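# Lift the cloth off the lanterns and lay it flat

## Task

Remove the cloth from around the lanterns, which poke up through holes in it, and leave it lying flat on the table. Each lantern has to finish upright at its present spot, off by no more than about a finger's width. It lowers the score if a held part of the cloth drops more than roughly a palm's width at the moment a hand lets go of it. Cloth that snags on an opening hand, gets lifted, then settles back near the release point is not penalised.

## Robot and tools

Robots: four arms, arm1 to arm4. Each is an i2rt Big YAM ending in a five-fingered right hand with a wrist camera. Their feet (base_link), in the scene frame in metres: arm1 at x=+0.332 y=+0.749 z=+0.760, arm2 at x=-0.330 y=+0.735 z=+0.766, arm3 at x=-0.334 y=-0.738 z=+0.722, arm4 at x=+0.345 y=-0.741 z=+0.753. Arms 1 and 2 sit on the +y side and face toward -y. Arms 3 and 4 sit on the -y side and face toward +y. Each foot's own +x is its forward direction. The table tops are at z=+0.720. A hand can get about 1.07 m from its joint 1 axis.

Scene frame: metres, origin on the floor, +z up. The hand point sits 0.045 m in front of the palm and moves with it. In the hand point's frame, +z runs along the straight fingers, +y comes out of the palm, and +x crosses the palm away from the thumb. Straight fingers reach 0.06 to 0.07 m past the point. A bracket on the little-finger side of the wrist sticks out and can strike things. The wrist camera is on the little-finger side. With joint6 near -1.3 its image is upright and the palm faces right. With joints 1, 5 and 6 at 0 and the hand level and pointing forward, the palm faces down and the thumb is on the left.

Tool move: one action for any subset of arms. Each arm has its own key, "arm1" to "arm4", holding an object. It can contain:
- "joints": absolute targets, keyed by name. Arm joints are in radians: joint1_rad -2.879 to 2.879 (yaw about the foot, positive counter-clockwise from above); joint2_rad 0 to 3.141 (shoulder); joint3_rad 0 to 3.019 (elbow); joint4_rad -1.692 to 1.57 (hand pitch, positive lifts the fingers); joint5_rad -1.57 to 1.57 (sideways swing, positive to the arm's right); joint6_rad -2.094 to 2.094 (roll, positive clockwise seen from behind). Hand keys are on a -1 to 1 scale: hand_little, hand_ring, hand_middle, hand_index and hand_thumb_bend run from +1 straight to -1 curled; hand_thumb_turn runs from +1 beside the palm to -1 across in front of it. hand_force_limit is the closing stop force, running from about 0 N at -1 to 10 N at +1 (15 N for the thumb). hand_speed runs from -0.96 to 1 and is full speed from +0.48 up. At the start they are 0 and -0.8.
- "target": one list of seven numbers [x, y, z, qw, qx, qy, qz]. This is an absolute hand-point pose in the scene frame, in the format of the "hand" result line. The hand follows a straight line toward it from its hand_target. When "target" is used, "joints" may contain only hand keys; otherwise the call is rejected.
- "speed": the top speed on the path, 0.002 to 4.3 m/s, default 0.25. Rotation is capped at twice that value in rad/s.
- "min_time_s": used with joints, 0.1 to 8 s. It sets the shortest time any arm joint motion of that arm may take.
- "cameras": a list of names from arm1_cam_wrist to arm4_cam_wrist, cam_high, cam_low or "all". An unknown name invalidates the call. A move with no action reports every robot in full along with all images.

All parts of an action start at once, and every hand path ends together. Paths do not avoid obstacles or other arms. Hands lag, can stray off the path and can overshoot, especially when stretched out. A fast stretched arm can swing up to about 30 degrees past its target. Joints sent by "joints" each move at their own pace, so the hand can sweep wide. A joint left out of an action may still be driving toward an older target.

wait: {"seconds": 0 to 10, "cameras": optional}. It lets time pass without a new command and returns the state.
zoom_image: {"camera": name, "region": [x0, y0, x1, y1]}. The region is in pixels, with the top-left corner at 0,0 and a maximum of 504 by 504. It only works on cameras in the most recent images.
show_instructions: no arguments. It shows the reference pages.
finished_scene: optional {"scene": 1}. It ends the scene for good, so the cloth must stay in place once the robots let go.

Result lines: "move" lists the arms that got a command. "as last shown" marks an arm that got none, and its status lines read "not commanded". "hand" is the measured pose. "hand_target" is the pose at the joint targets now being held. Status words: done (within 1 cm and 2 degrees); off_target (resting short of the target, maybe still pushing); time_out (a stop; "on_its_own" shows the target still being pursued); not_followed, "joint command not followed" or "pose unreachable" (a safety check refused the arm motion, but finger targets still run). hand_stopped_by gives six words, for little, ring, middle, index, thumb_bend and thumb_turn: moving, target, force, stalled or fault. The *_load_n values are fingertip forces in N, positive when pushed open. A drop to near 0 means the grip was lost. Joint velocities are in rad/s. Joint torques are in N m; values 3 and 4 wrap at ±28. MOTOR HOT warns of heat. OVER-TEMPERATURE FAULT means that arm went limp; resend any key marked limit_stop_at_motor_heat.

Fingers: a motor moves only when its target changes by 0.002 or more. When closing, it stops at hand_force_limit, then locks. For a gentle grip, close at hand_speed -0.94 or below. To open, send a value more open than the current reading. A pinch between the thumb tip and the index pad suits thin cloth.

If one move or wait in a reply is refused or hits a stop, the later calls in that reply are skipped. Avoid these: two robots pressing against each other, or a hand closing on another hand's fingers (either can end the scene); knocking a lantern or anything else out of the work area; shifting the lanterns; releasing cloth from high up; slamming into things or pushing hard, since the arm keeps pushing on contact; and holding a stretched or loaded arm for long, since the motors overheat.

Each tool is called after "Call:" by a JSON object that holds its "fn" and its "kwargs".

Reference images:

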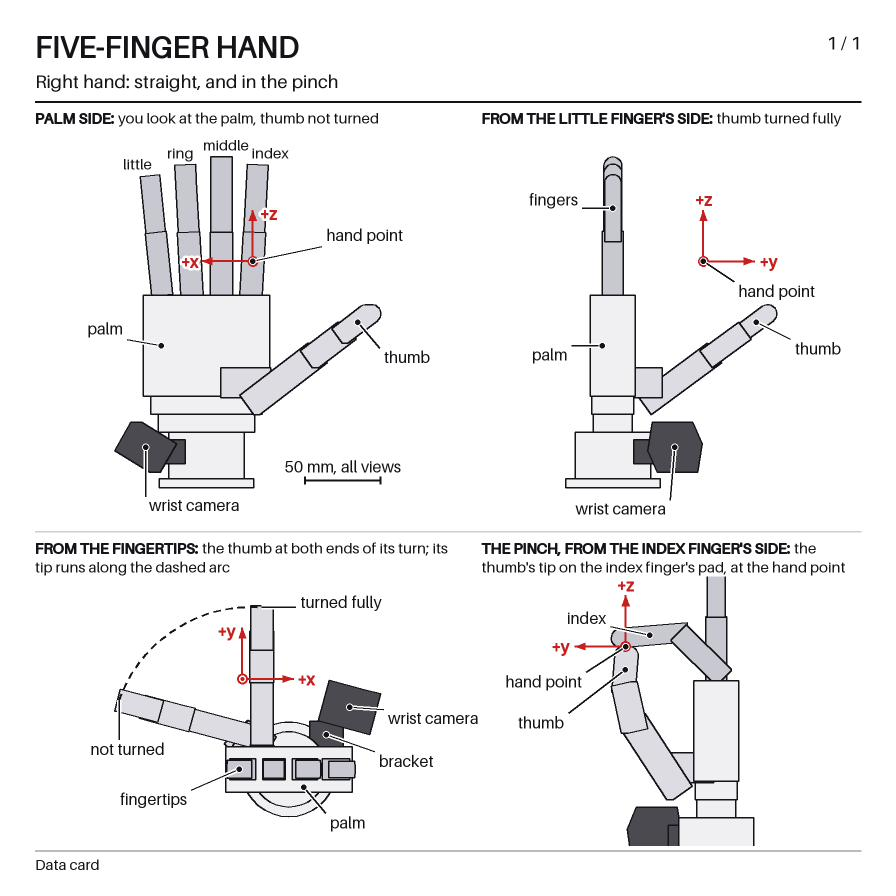

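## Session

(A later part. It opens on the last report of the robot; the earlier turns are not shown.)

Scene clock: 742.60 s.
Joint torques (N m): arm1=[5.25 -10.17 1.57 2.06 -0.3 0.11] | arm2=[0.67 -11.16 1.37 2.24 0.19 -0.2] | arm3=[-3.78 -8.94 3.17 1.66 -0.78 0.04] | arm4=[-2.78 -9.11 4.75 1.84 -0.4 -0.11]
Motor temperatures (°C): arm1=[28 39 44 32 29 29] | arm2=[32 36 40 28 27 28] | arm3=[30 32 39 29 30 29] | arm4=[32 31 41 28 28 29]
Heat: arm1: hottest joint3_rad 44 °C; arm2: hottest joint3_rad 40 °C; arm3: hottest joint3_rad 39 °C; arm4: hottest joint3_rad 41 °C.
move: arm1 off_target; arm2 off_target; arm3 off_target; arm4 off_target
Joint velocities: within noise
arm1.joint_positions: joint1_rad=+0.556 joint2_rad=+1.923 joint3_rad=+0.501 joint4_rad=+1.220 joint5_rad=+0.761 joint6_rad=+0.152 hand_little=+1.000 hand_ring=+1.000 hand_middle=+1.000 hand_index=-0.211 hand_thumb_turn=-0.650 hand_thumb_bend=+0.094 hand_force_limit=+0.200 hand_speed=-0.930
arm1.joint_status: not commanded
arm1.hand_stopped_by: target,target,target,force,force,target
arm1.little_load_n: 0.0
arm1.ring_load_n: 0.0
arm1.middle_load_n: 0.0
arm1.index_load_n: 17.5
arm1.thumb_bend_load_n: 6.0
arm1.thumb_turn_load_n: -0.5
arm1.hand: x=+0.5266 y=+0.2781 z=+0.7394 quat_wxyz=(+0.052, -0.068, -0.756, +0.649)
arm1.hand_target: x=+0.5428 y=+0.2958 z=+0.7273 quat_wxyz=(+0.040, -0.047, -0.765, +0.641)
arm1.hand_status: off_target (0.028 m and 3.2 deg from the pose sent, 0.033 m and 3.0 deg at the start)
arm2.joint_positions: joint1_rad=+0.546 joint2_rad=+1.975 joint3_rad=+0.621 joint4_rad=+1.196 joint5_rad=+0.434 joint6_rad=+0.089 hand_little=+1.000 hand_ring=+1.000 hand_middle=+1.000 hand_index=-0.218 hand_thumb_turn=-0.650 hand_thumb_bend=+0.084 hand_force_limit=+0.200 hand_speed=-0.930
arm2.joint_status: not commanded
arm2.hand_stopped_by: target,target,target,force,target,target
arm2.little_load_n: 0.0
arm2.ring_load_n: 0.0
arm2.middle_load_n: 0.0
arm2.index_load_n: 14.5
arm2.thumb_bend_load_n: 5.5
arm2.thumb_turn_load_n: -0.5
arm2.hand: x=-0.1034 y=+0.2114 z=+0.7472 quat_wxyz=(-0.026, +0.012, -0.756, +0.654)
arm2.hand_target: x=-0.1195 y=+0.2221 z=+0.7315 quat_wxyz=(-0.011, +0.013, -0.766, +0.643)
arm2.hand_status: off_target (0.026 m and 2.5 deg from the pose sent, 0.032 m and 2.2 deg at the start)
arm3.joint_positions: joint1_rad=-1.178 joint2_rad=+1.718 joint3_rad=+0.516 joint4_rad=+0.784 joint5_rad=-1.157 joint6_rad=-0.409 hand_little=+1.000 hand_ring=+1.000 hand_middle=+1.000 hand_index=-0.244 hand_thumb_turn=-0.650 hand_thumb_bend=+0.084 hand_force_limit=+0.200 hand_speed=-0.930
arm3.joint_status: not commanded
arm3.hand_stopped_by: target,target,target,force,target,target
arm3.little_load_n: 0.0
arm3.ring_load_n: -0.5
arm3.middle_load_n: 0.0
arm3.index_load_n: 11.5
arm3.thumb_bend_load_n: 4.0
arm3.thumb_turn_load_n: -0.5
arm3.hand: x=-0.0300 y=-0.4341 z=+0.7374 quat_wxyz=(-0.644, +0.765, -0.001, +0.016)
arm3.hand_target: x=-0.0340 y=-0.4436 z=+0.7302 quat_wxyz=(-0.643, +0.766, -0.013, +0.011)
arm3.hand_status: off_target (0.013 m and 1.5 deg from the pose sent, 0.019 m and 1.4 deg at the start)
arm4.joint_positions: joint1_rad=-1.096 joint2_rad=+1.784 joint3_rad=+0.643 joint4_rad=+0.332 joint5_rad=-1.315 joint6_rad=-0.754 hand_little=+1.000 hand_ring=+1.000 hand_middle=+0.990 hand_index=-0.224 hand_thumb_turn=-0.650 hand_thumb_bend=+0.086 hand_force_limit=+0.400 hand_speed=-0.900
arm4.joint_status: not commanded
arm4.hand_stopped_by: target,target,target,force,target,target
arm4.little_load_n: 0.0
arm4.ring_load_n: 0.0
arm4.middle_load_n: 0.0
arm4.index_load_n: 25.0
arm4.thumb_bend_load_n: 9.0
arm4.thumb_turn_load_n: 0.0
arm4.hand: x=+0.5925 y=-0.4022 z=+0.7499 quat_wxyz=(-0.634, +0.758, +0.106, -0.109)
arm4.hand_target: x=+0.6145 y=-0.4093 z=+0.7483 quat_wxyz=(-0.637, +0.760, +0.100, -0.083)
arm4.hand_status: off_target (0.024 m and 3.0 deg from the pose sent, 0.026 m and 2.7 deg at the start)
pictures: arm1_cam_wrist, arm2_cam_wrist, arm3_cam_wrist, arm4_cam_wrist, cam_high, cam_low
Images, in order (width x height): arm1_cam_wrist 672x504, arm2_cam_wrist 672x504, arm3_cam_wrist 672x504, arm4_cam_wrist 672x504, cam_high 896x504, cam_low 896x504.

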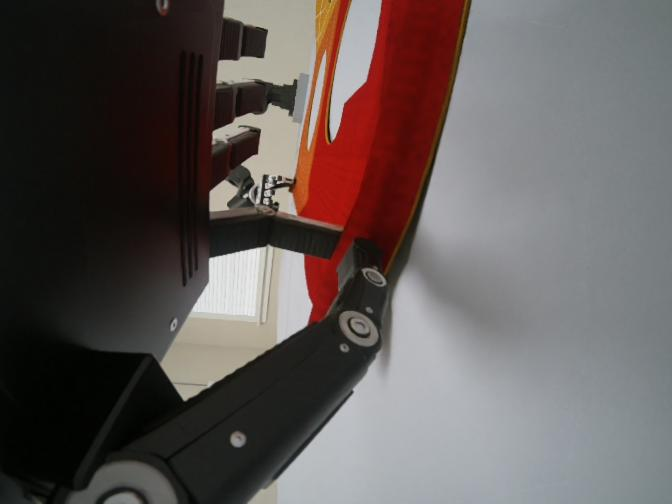

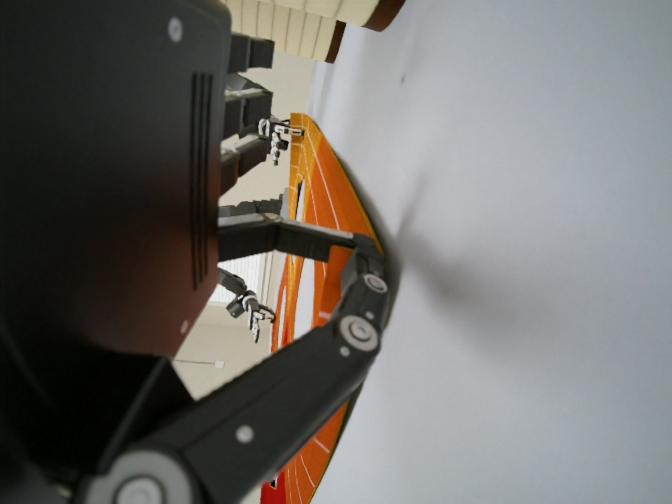

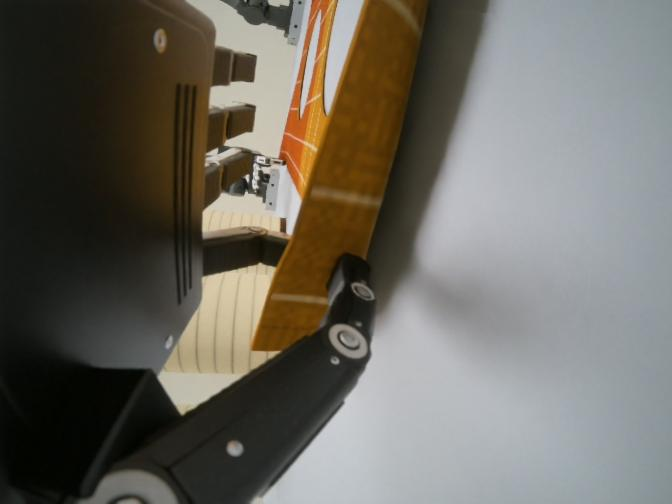

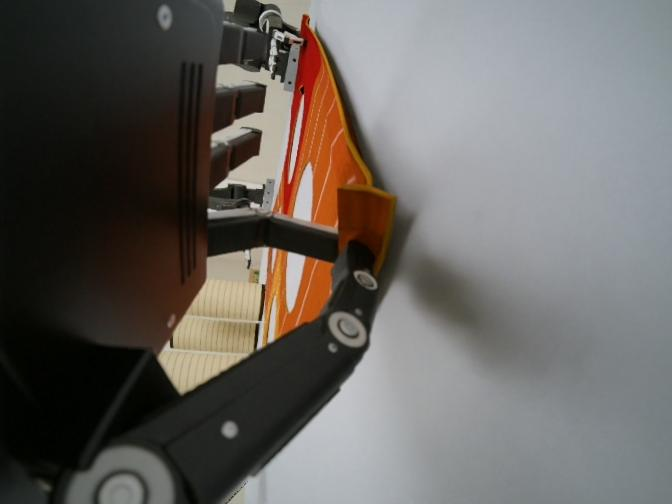

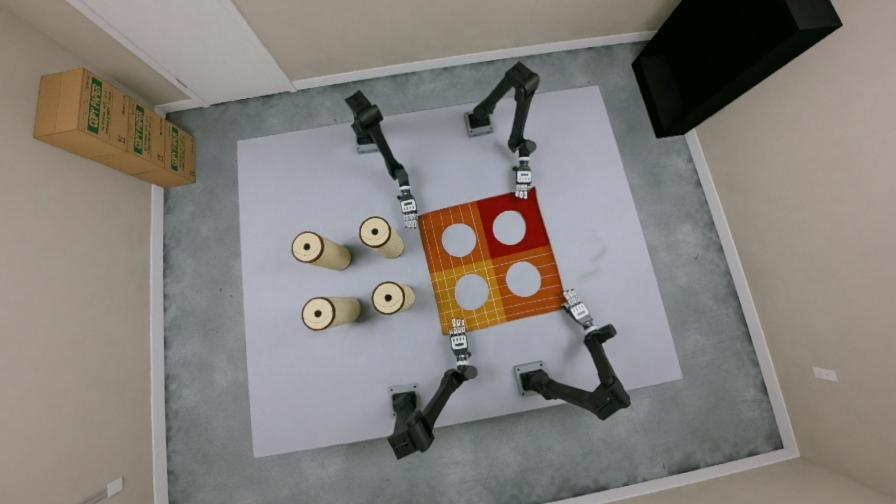

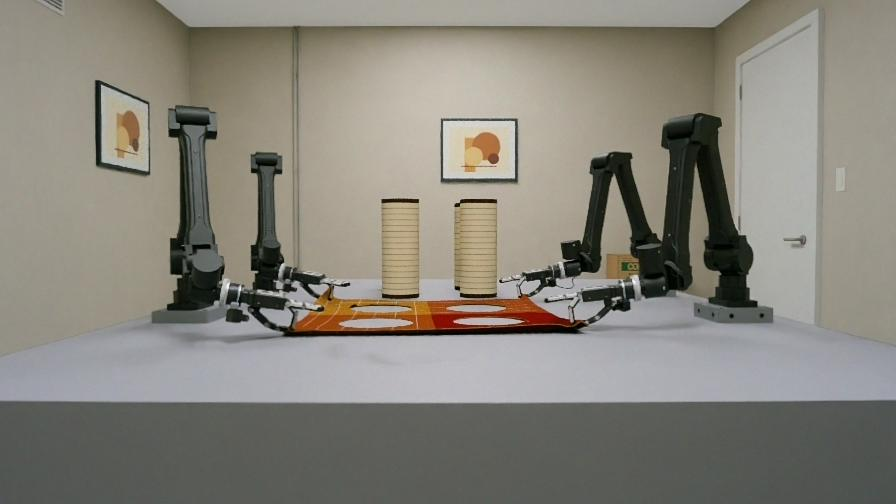

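Call:
{"fn": "move", "kwargs": {"arm1": {"joints": {"hand_index": 0.4, "hand_speed": -0.85}}, "arm2": {"joints": {"hand_index": 0.4, "hand_speed": -0.85}}, "arm3": {"joints": {"hand_index": 0.4, "hand_speed": -0.85}}, "arm4": {"joints": {"hand_index": 0.4, "hand_speed": -0.85}}, "cameras": ["cam_high", "cam_low", "arm1_cam_wrist", "arm2_cam_wrist", "arm3_cam_wrist", "arm4_cam_wrist"]}}

Scene clock: 749.53 s.
Joint torques (N m): arm1=[2.49 -10.75 2.61 2.03 0 0.1] | arm2=[0.97 -11.28 3.12 2.17 0.09 -0.21] | arm3=[-2.73 -9.23 4.55 1.58 -0.54 0.04] | arm4=[0.38 -9.35 4.78 1.84 -0.67 -0.07]
Motor temperatures (°C): arm1=[28 39 43 32 29 29] | arm2=[32 36 39 28 27 28] | arm3=[30 32 38 29 30 29] | arm4=[32 31 41 28 28 29]
Heat: arm1: hottest joint3_rad 43 °C; arm2: hottest joint3_rad 39 °C; arm3: hottest joint3_rad 38 °C; arm4: hottest joint3_rad 41 °C.
move: arm1 done; arm2 done; arm3 done; arm4 done
Joint velocities: within noise
arm1.joint_positions: joint1_rad=+0.593 joint2_rad=+1.932 joint3_rad=+0.487 joint4_rad=+1.220 joint5_rad=+0.755 joint6_rad=+0.154 hand_little=+1.000 hand_ring=+1.000 hand_middle=+1.000 hand_index=+0.400 hand_thumb_turn=-0.650 hand_thumb_bend=+0.092 hand_force_limit=+0.200 hand_speed=-0.850
arm1.joint_status: all done
arm1.hand_stopped_by: target,target,target,target,force,target
arm1.little_load_n: -0.5
arm1.ring_load_n: 0.0
arm1.middle_load_n: 0.0
arm1.index_load_n: 0.0
arm1.thumb_bend_load_n: 0.0
arm1.thumb_turn_load_n: 0.0
arm1.hand: x=+0.5401 y=+0.2924 z=+0.7308 quat_wxyz=(+0.043, -0.048, -0.763, +0.643)
arm1.hand_target: x=+0.5429 y=+0.2958 z=+0.7274 quat_wxyz=(+0.039, -0.047, -0.765, +0.642)
arm1.hand_status: not commanded
arm2.joint_positions: joint1_rad=+0.542 joint2_rad=+1.980 joint3_rad=+0.597 joint4_rad=+1.198 joint5_rad=+0.437 joint6_rad=+0.089 hand_little=+1.000 hand_ring=+1.000 hand_middle=+1.000 hand_index=+0.400 hand_thumb_turn=-0.650 hand_thumb_bend=+0.083 hand_force_limit=+0.200 hand_speed=-0.850
arm2.joint_status: all done
arm2.hand_stopped_by: target,target,target,target,target,target
arm2.little_load_n: 0.0
arm2.ring_load_n: 0.0
arm2.middle_load_n: 0.0
arm2.index_load_n: 0.0
arm2.thumb_bend_load_n: 0.0
arm2.thumb_turn_load_n: 0.0
arm2.hand: x=-0.1118 y=+0.2208 z=+0.7372 quat_wxyz=(-0.019, +0.014, -0.763, +0.645)
arm2.hand_target: x=-0.1196 y=+0.2222 z=+0.7314 quat_wxyz=(-0.011, +0.013, -0.766, +0.642)
arm2.hand_status: not commanded
arm3.joint_positions: joint1_rad=-1.193 joint2_rad=+1.722 joint3_rad=+0.497 joint4_rad=+0.784 joint5_rad=-1.164 joint6_rad=-0.409 hand_little=+1.000 hand_ring=+1.000 hand_middle=+1.000 hand_index=+0.400 hand_thumb_turn=-0.650 hand_thumb_bend=+0.083 hand_force_limit=+0.200 hand_speed=-0.850
arm3.joint_status: all done
arm3.hand_stopped_by: target,target,target,target,target,target
arm3.little_load_n: 0.0
arm3.ring_load_n: 0.0
arm3.middle_load_n: 0.0
arm3.index_load_n: 0.0
arm3.thumb_bend_load_n: 0.0
arm3.thumb_turn_load_n: 0.0
arm3.hand: x=-0.0360 y=-0.4417 z=+0.7318 quat_wxyz=(-0.642, +0.767, -0.012, +0.010)
arm3.hand_target: x=-0.0342 y=-0.4436 z=+0.7302 quat_wxyz=(-0.643, +0.766, -0.013, +0.011)
arm3.hand_status: not commanded
arm4.joint_positions: joint1_rad=-1.132 joint2_rad=+1.785 joint3_rad=+0.643 joint4_rad=+0.332 joint5_rad=-1.308 joint6_rad=-0.760 hand_little=+1.000 hand_ring=+1.000 hand_middle=+0.990 hand_index=+0.400 hand_thumb_turn=-0.650 hand_thumb_bend=+0.084 hand_force_limit=+0.400 hand_speed=-0.850
arm4.joint_status: all done
arm4.hand_stopped_by: target,target,target,target,target,target
arm4.little_load_n: 0.0
arm4.ring_load_n: 0.0
arm4.middle_load_n: 0.0
arm4.index_load_n: -0.5
arm4.thumb_bend_load_n: 0.5
arm4.thumb_turn_load_n: 0.0
arm4.hand: x=+0.6058 y=-0.4114 z=+0.7484 quat_wxyz=(-0.635, +0.762, +0.093, -0.094)
arm4.hand_target: x=+0.6144 y=-0.4093 z=+0.7482 quat_wxyz=(-0.637, +0.760, +0.100, -0.084)
arm4.hand_status: not commanded
pictures: arm1_cam_wrist, arm2_cam_wrist, arm3_cam_wrist, arm4_cam_wrist, cam_high, cam_low
Images, in order (width x height): arm1_cam_wrist 672x504, arm2_cam_wrist 672x504, arm3_cam_wrist 672x504, arm4_cam_wrist 672x504, cam_high 896x504, cam_low 896x504.

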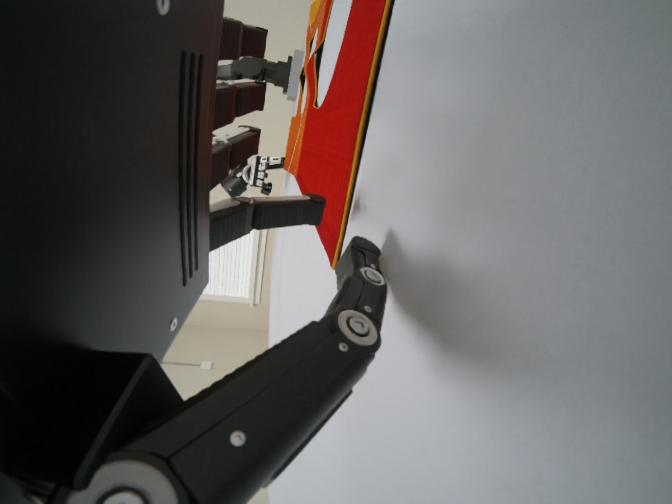

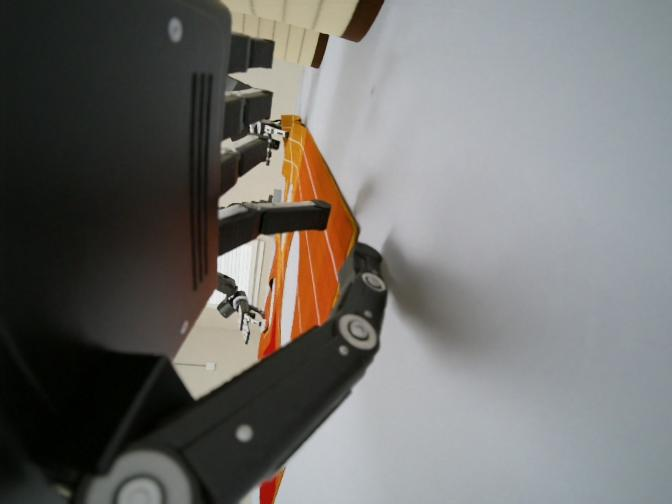

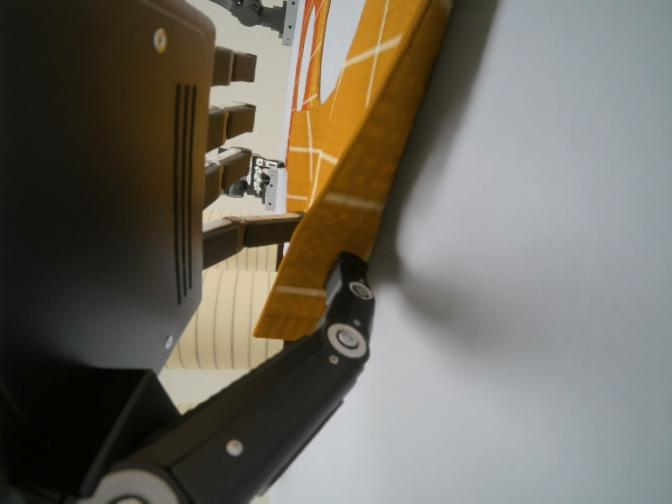

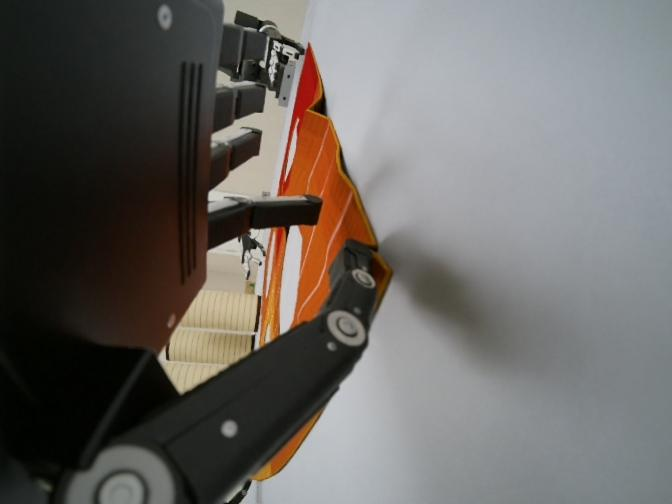

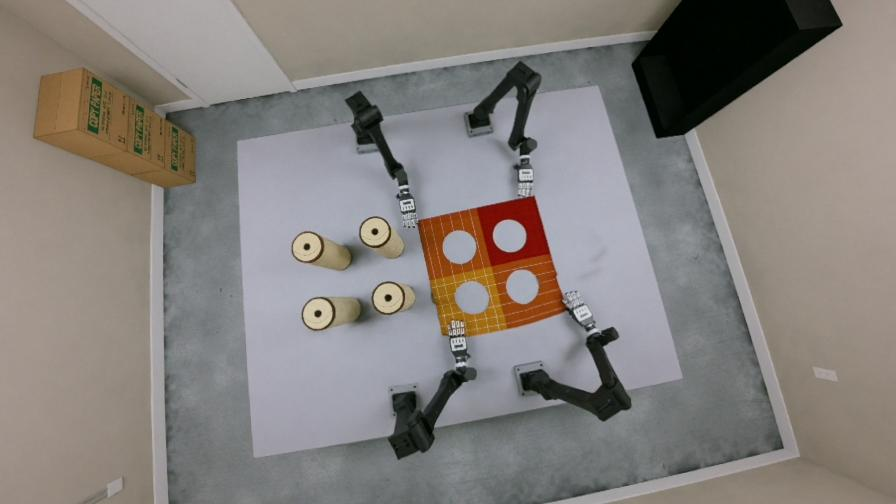

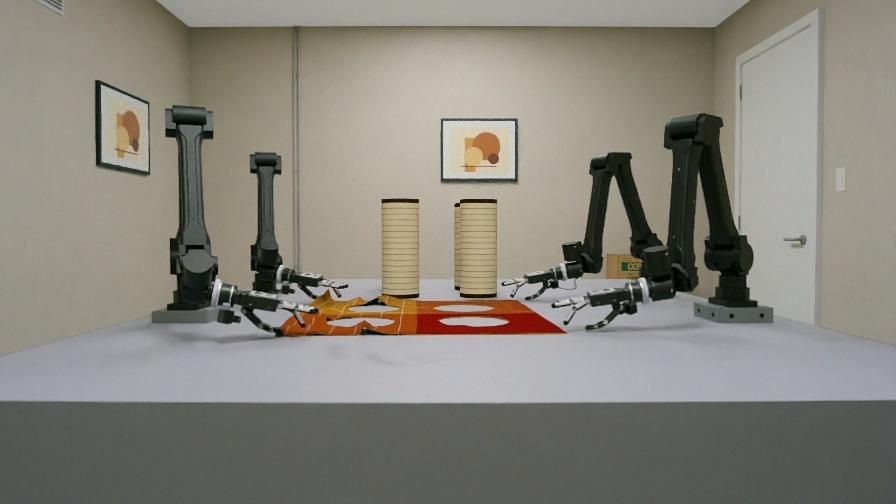

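Call:
{"fn": "zoom_image", "kwargs": {"camera": "cam_high", "region": [390, 160, 630, 360]}}

Call:
{"fn": "zoom_image", "kwargs": {"camera": "cam_low", "region": [250, 260, 610, 360]}}

Scaled by 2.100 from the camera's image (finer frame: 1280x720).

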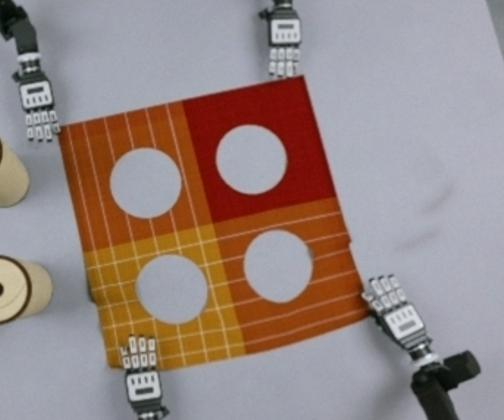

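Scaled by 1.400 from the camera's image (finer frame: 1280x720).

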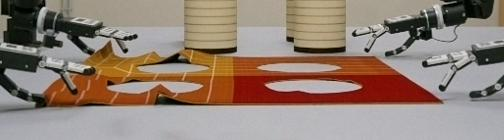

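Call:
{"fn": "move", "kwargs": {"arm1": {"target": [0.544, 0.396, 0.75, 0.0393, -0.0468, -0.7647, 0.6416], "speed": 0.1}, "arm2": {"target": [-0.120, 0.322, 0.755, 0.0112, -0.0133, 0.766, -0.6427], "speed": 0.1}, "arm3": {"joints": {"hand_index": -0.4, "hand_speed": -0.93, "hand_force_limit": 0.2}}, "arm4": {"joints": {"hand_index": -0.4, "hand_speed": -0.93, "hand_force_limit": 0.2}}, "cameras": ["cam_high", "cam_low", "arm1_cam_wrist", "arm2_cam_wrist", "arm3_cam_wrist", "arm4_cam_wrist"]}}

Scene clock: 762.13 s.
Joint torques (N m): arm1=[2.55 -10.58 1.81 1.65 0.22 0.12] | arm2=[2.26 -10.4 2.17 2.61 0.16 -0.05] | arm3=[-2.67 -9.23 4.49 1.63 -0.53 0.04] | arm4=[0.26 -9.29 4.77 1.87 -0.66 -0.07]
Motor temperatures (°C): arm1=[28 39 42 32 29 29] | arm2=[32 36 38 28 27 28] | arm3=[30 32 38 29 30 29] | arm4=[32 31 40 28 28 29]
Heat: arm1: hottest joint3_rad 42 °C; arm2: hottest joint3_rad 38 °C; arm3: hottest joint3_rad 38 °C; arm4: hottest joint3_rad 40 °C.
move: arm1 done; arm2 done; arm3 off_target; arm4 off_target
Joint velocities: within noise
arm1.joint_positions: joint1_rad=+0.822 joint2_rad=+1.798 joint3_rad=+0.284 joint4_rad=+1.203 joint5_rad=+0.976 joint6_rad=+0.248 hand_little=+1.000 hand_ring=+1.000 hand_middle=+1.000 hand_index=+0.400 hand_thumb_turn=-0.650 hand_thumb_bend=+0.092 hand_force_limit=+0.200 hand_speed=-0.850
arm1.joint_status: not commanded
arm1.hand_stopped_by: target,target,target,target,force,target
arm1.little_load_n: 0.0
arm1.ring_load_n: 0.0
arm1.middle_load_n: 0.0
arm1.index_load_n: 0.0
arm1.thumb_bend_load_n: 0.0
arm1.thumb_turn_load_n: 0.0
arm1.hand: x=+0.5396 y=+0.3940 z=+0.7446 quat_wxyz=(+0.047, -0.045, -0.766, +0.639)
arm1.hand_target: x=+0.5439 y=+0.3960 z=+0.7499 quat_wxyz=(+0.039, -0.047, -0.765, +0.642)
arm1.hand_status: done (0.007 m and 1.0 deg from the pose sent, 0.105 m and 0.5 deg at the start)
arm2.joint_positions: joint1_rad=+0.683 joint2_rad=+1.849 joint3_rad=+0.353 joint4_rad=+1.257 joint5_rad=+0.592 joint6_rad=+0.111 hand_little=+1.000 hand_ring=+1.000 hand_middle=+1.000 hand_index=+0.400 hand_thumb_turn=-0.650 hand_thumb_bend=+0.083 hand_force_limit=+0.200 hand_speed=-0.850
arm2.joint_status: not commanded
arm2.hand_stopped_by: target,target,target,target,target,target
arm2.little_load_n: -0.5
arm2.ring_load_n: 0.0
arm2.middle_load_n: -0.5
arm2.index_load_n: 0.0
arm2.thumb_bend_load_n: 0.0
arm2.thumb_turn_load_n: 0.0
arm2.hand: x=-0.1235 y=+0.3216 z=+0.7465 quat_wxyz=(-0.002, +0.019, -0.773, +0.634)
arm2.hand_target: x=-0.1201 y=+0.3220 z=+0.7549 quat_wxyz=(-0.011, +0.013, -0.766, +0.643)
arm2.hand_status: done (0.009 m and 1.7 deg from the pose sent, 0.103 m and 1.0 deg at the start)
arm3.joint_positions: joint1_rad=-1.193 joint2_rad=+1.722 joint3_rad=+0.497 joint4_rad=+0.784 joint5_rad=-1.164 joint6_rad=-0.409 hand_little=+1.000 hand_ring=+1.000 hand_middle=+1.000 hand_index=-0.228 hand_thumb_turn=-0.650 hand_thumb_bend=+0.083 hand_force_limit=+0.200 hand_speed=-0.930
arm3.joint_status: hand_index off_target (ended at -0.228, target -0.400); the others done
arm3.hand_stopped_by: target,target,target,force,target,target
arm3.little_load_n: 0.0
arm3.ring_load_n: 0.0
arm3.middle_load_n: 0.0
arm3.index_load_n: 6.5
arm3.thumb_bend_load_n: 1.5
arm3.thumb_turn_load_n: -0.5
arm3.hand: x=-0.0360 y=-0.4417 z=+0.7318 quat_wxyz=(-0.642, +0.767, -0.012, +0.010)
arm3.hand_target: x=-0.0342 y=-0.4436 z=+0.7302 quat_wxyz=(-0.643, +0.766, -0.013, +0.011)
arm3.hand_status: not commanded
arm4.joint_positions: joint1_rad=-1.132 joint2_rad=+1.785 joint3_rad=+0.643 joint4_rad=+0.332 joint5_rad=-1.308 joint6_rad=-0.760 hand_little=+1.000 hand_ring=+1.000 hand_middle=+0.990 hand_index=-0.215 hand_thumb_turn=-0.650 hand_thumb_bend=+0.085 hand_force_limit=+0.200 hand_speed=-0.930
arm4.joint_status: hand_index off_target (ended at -0.215, target -0.400); the others done
arm4.hand_stopped_by: target,target,target,force,target,target
arm4.little_load_n: 0.0
arm4.ring_load_n: 0.0
arm4.middle_load_n: 0.0
arm4.index_load_n: 6.5
arm4.thumb_bend_load_n: 1.0
arm4.thumb_turn_load_n: 0.0
arm4.hand: x=+0.6058 y=-0.4114 z=+0.7484 quat_wxyz=(-0.635, +0.762, +0.093, -0.094)
arm4.hand_target: x=+0.6144 y=-0.4093 z=+0.7482 quat_wxyz=(-0.637, +0.760, +0.100, -0.084)
arm4.hand_status: not commanded
pictures: arm1_cam_wrist, arm2_cam_wrist, arm3_cam_wrist, arm4_cam_wrist, cam_high, cam_low
Images, in order (width x height): arm1_cam_wrist 672x504, arm2_cam_wrist 672x504, arm3_cam_wrist 672x504, arm4_cam_wrist 672x504, cam_high 896x504, cam_low 896x504.

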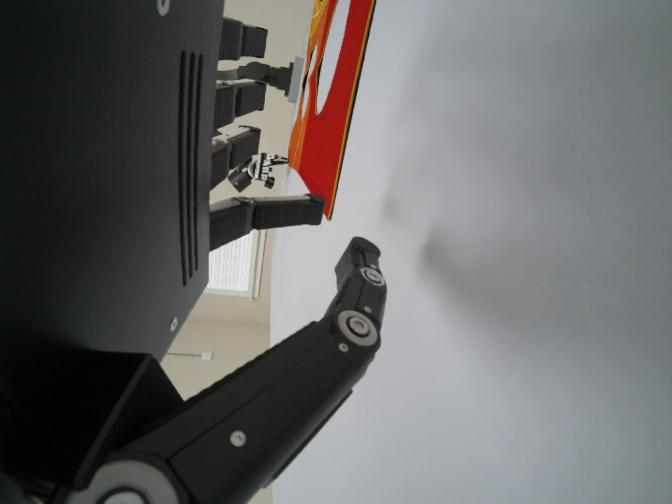

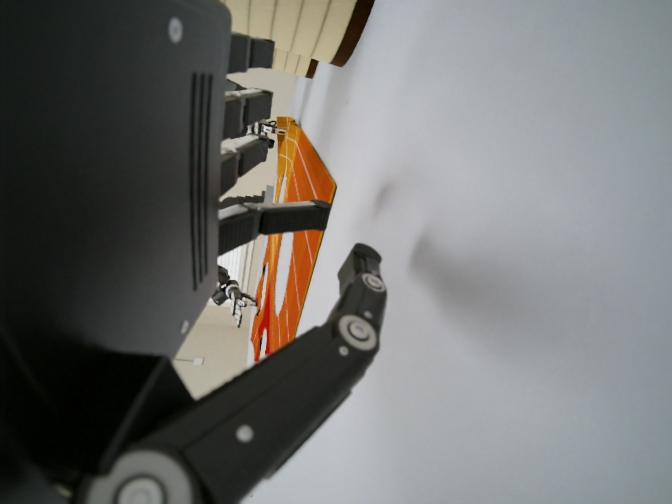

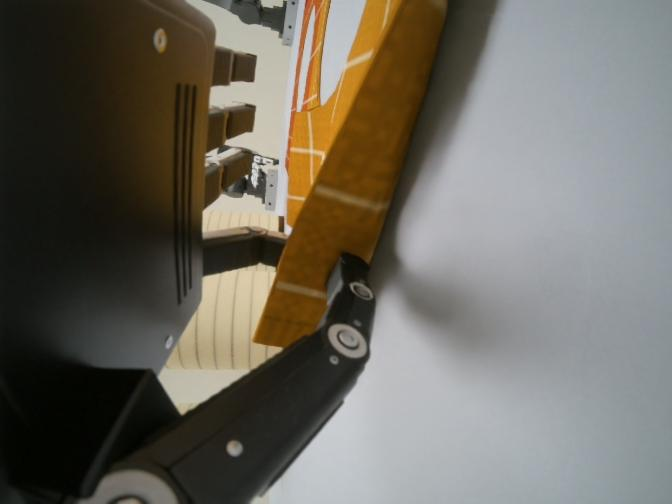

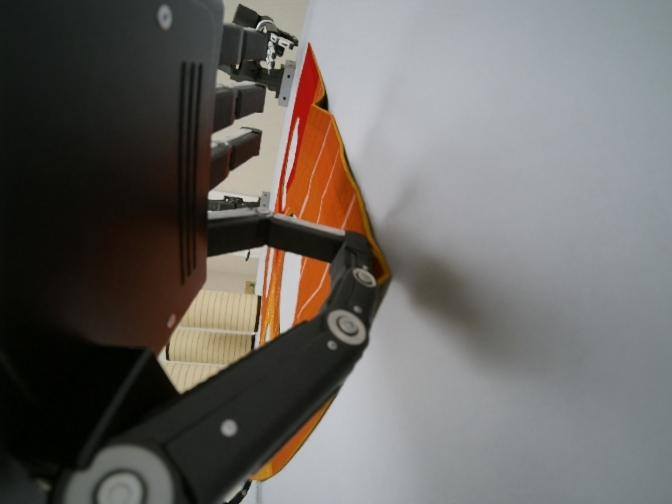

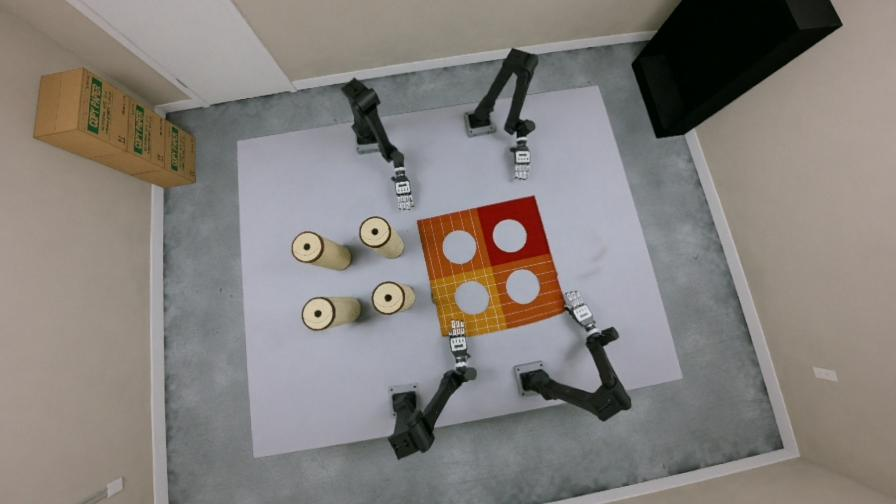

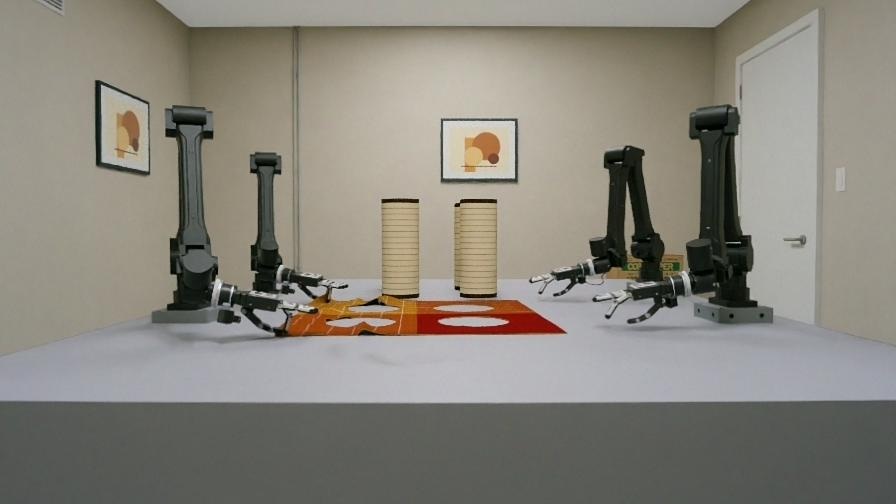

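Call:
{"fn": "move", "kwargs": {"arm3": {"target": [-0.040, -0.472, 0.732, 0.6427, -0.766, 0.0133, -0.0112], "speed": 0.05}, "arm4": {"target": [0.617, -0.440, 0.749, 0.6372, -0.7595, -0.0997, 0.0836], "speed": 0.05}, "cameras": ["cam_high", "cam_low", "arm3_cam_wrist", "arm4_cam_wrist"]}}

Call:
{"fn": "zoom_image", "kwargs": {"camera": "cam_high", "region": [390, 160, 630, 360]}}

Call:
{"fn": "zoom_image", "kwargs": {"camera": "cam_low", "region": [250, 260, 610, 360]}}

Scene clock: 767.43 s.
Joint torques (N m): arm1=[2.26 -9.88 1.68 1.42 0.25 0.09] | arm2=[2.2 -10.34 2.15 2.59 0.16 -0.05] | arm3=[-2.61 -10.7 4.11 0.92 -0.54 -0.09] | arm4=[-0.21 -10.34 5.14 0.9 -0.42 -0.2]
Motor temperatures (°C): arm1=[28 39 41 32 29 28] | arm2=[32 36 38 28 27 28] | arm3=[30 32 37 29 30 29] | arm4=[32 31 39 28 28 29]
Heat: arm1: hottest joint3_rad 41 °C; arm2: hottest joint3_rad 38 °C; arm3: hottest joint3_rad 37 °C; arm4: hottest joint3_rad 39 °C.
move: arm3 done; arm4 off_target
Joint velocities: within noise
arm1, arm2: as last shown
arm2.little_load_n: 0.0
arm2.middle_load_n: 0.0
arm3.joint_positions: joint1_rad=-1.269 joint2_rad=+1.700 joint3_rad=+0.471 joint4_rad=+0.696 joint5_rad=-1.232 joint6_rad=-0.493 hand_little=+1.000 hand_ring=+1.000 hand_middle=+1.000 hand_index=-0.228 hand_thumb_turn=-0.650 hand_thumb_bend=+0.083 hand_force_limit=+0.200 hand_speed=-0.930
arm3.joint_status: not commanded
arm3.hand_stopped_by: target,target,target,force,target,target
arm3.little_load_n: 0.0
arm3.ring_load_n: 0.0
arm3.middle_load_n: 0.0
arm3.index_load_n: 6.5
arm3.thumb_bend_load_n: 1.5
arm3.thumb_turn_load_n: -0.5
arm3.hand: x=-0.0414 y=-0.4697 z=+0.7288 quat_wxyz=(-0.642, +0.766, -0.016, +0.005)
arm3.hand_target: x=-0.0400 y=-0.4720 z=+0.7319 quat_wxyz=(-0.643, +0.766, -0.014, +0.011)
arm3.hand_status: done (0.004 m and 0.8 deg from the pose sent, 0.031 m and 0.2 deg at the start)
arm4.joint_positions: joint1_rad=-1.203 joint2_rad=+1.770 joint3_rad=+0.651 joint4_rad=+0.064 joint5_rad=-1.365 joint6_rad=-1.006 hand_little=+1.000 hand_ring=+1.000 hand_middle=+0.990 hand_index=-0.215 hand_thumb_turn=-0.650 hand_thumb_bend=+0.085 hand_force_limit=+0.200 hand_speed=-0.930
arm4.joint_status: not commanded
arm4.hand_stopped_by: target,target,target,force,target,target
arm4.little_load_n: 0.0
arm4.ring_load_n: 0.0
arm4.middle_load_n: 0.0
arm4.index_load_n: 10.0
arm4.thumb_bend_load_n: 0.5
arm4.thumb_turn_load_n: 0.0
arm4.hand: x=+0.6032 y=-0.4404 z=+0.7451 quat_wxyz=(-0.638, +0.758, +0.093, -0.101)
arm4.hand_target: x=+0.6168 y=-0.4401 z=+0.7492 quat_wxyz=(-0.637, +0.760, +0.099, -0.083)
arm4.hand_status: off_target (0.014 m and 2.1 deg from the pose sent, 0.031 m and 1.5 deg at the start)
pictures: arm3_cam_wrist, arm4_cam_wrist, cam_high, cam_low
Images, in order (width x height): arm3_cam_wrist 672x504, arm4_cam_wrist 672x504, cam_high 896x504, cam_low 896x504.

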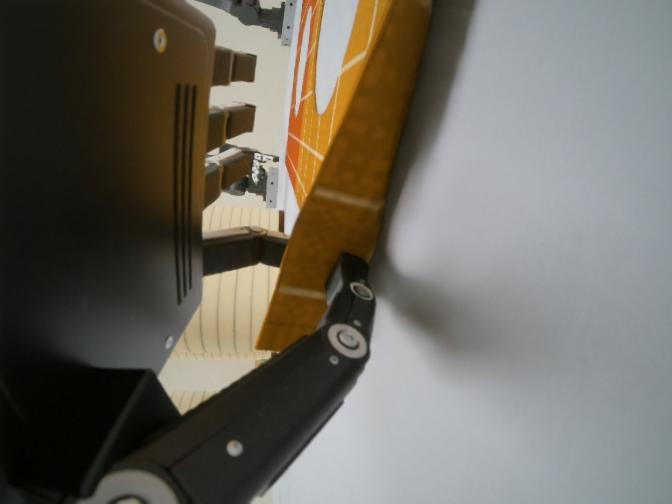

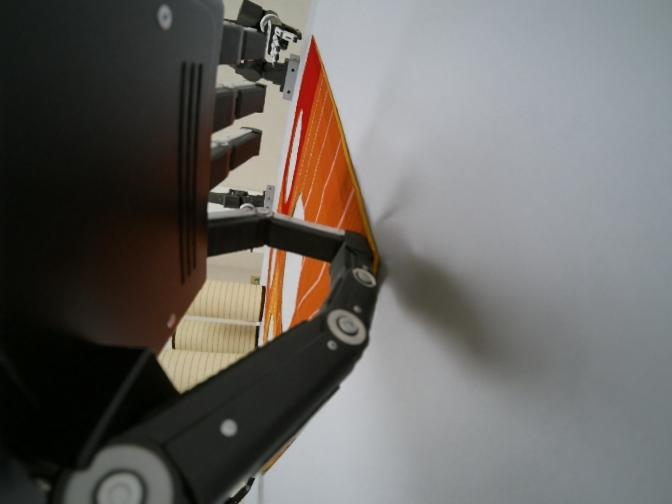

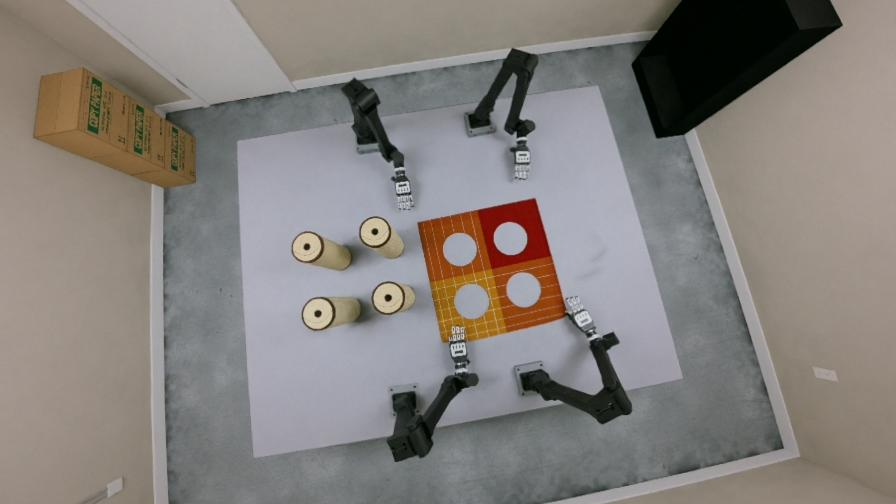

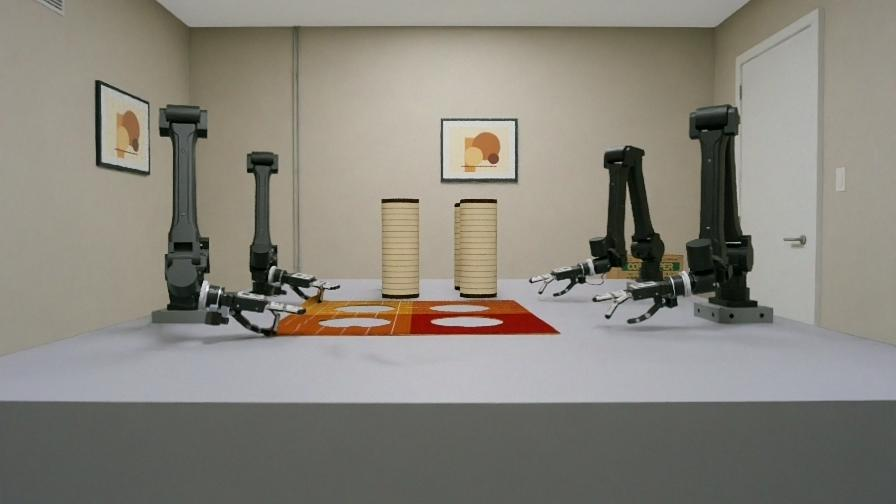

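Scaled by 2.100 from the camera's image (finer frame: 1280x720).

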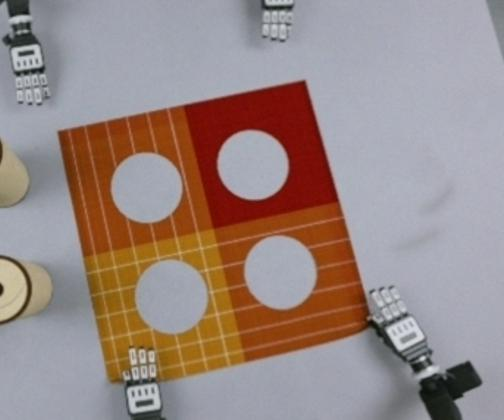

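Scaled by 1.400 from the camera's image (finer frame: 1280x720).

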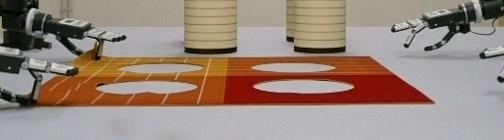

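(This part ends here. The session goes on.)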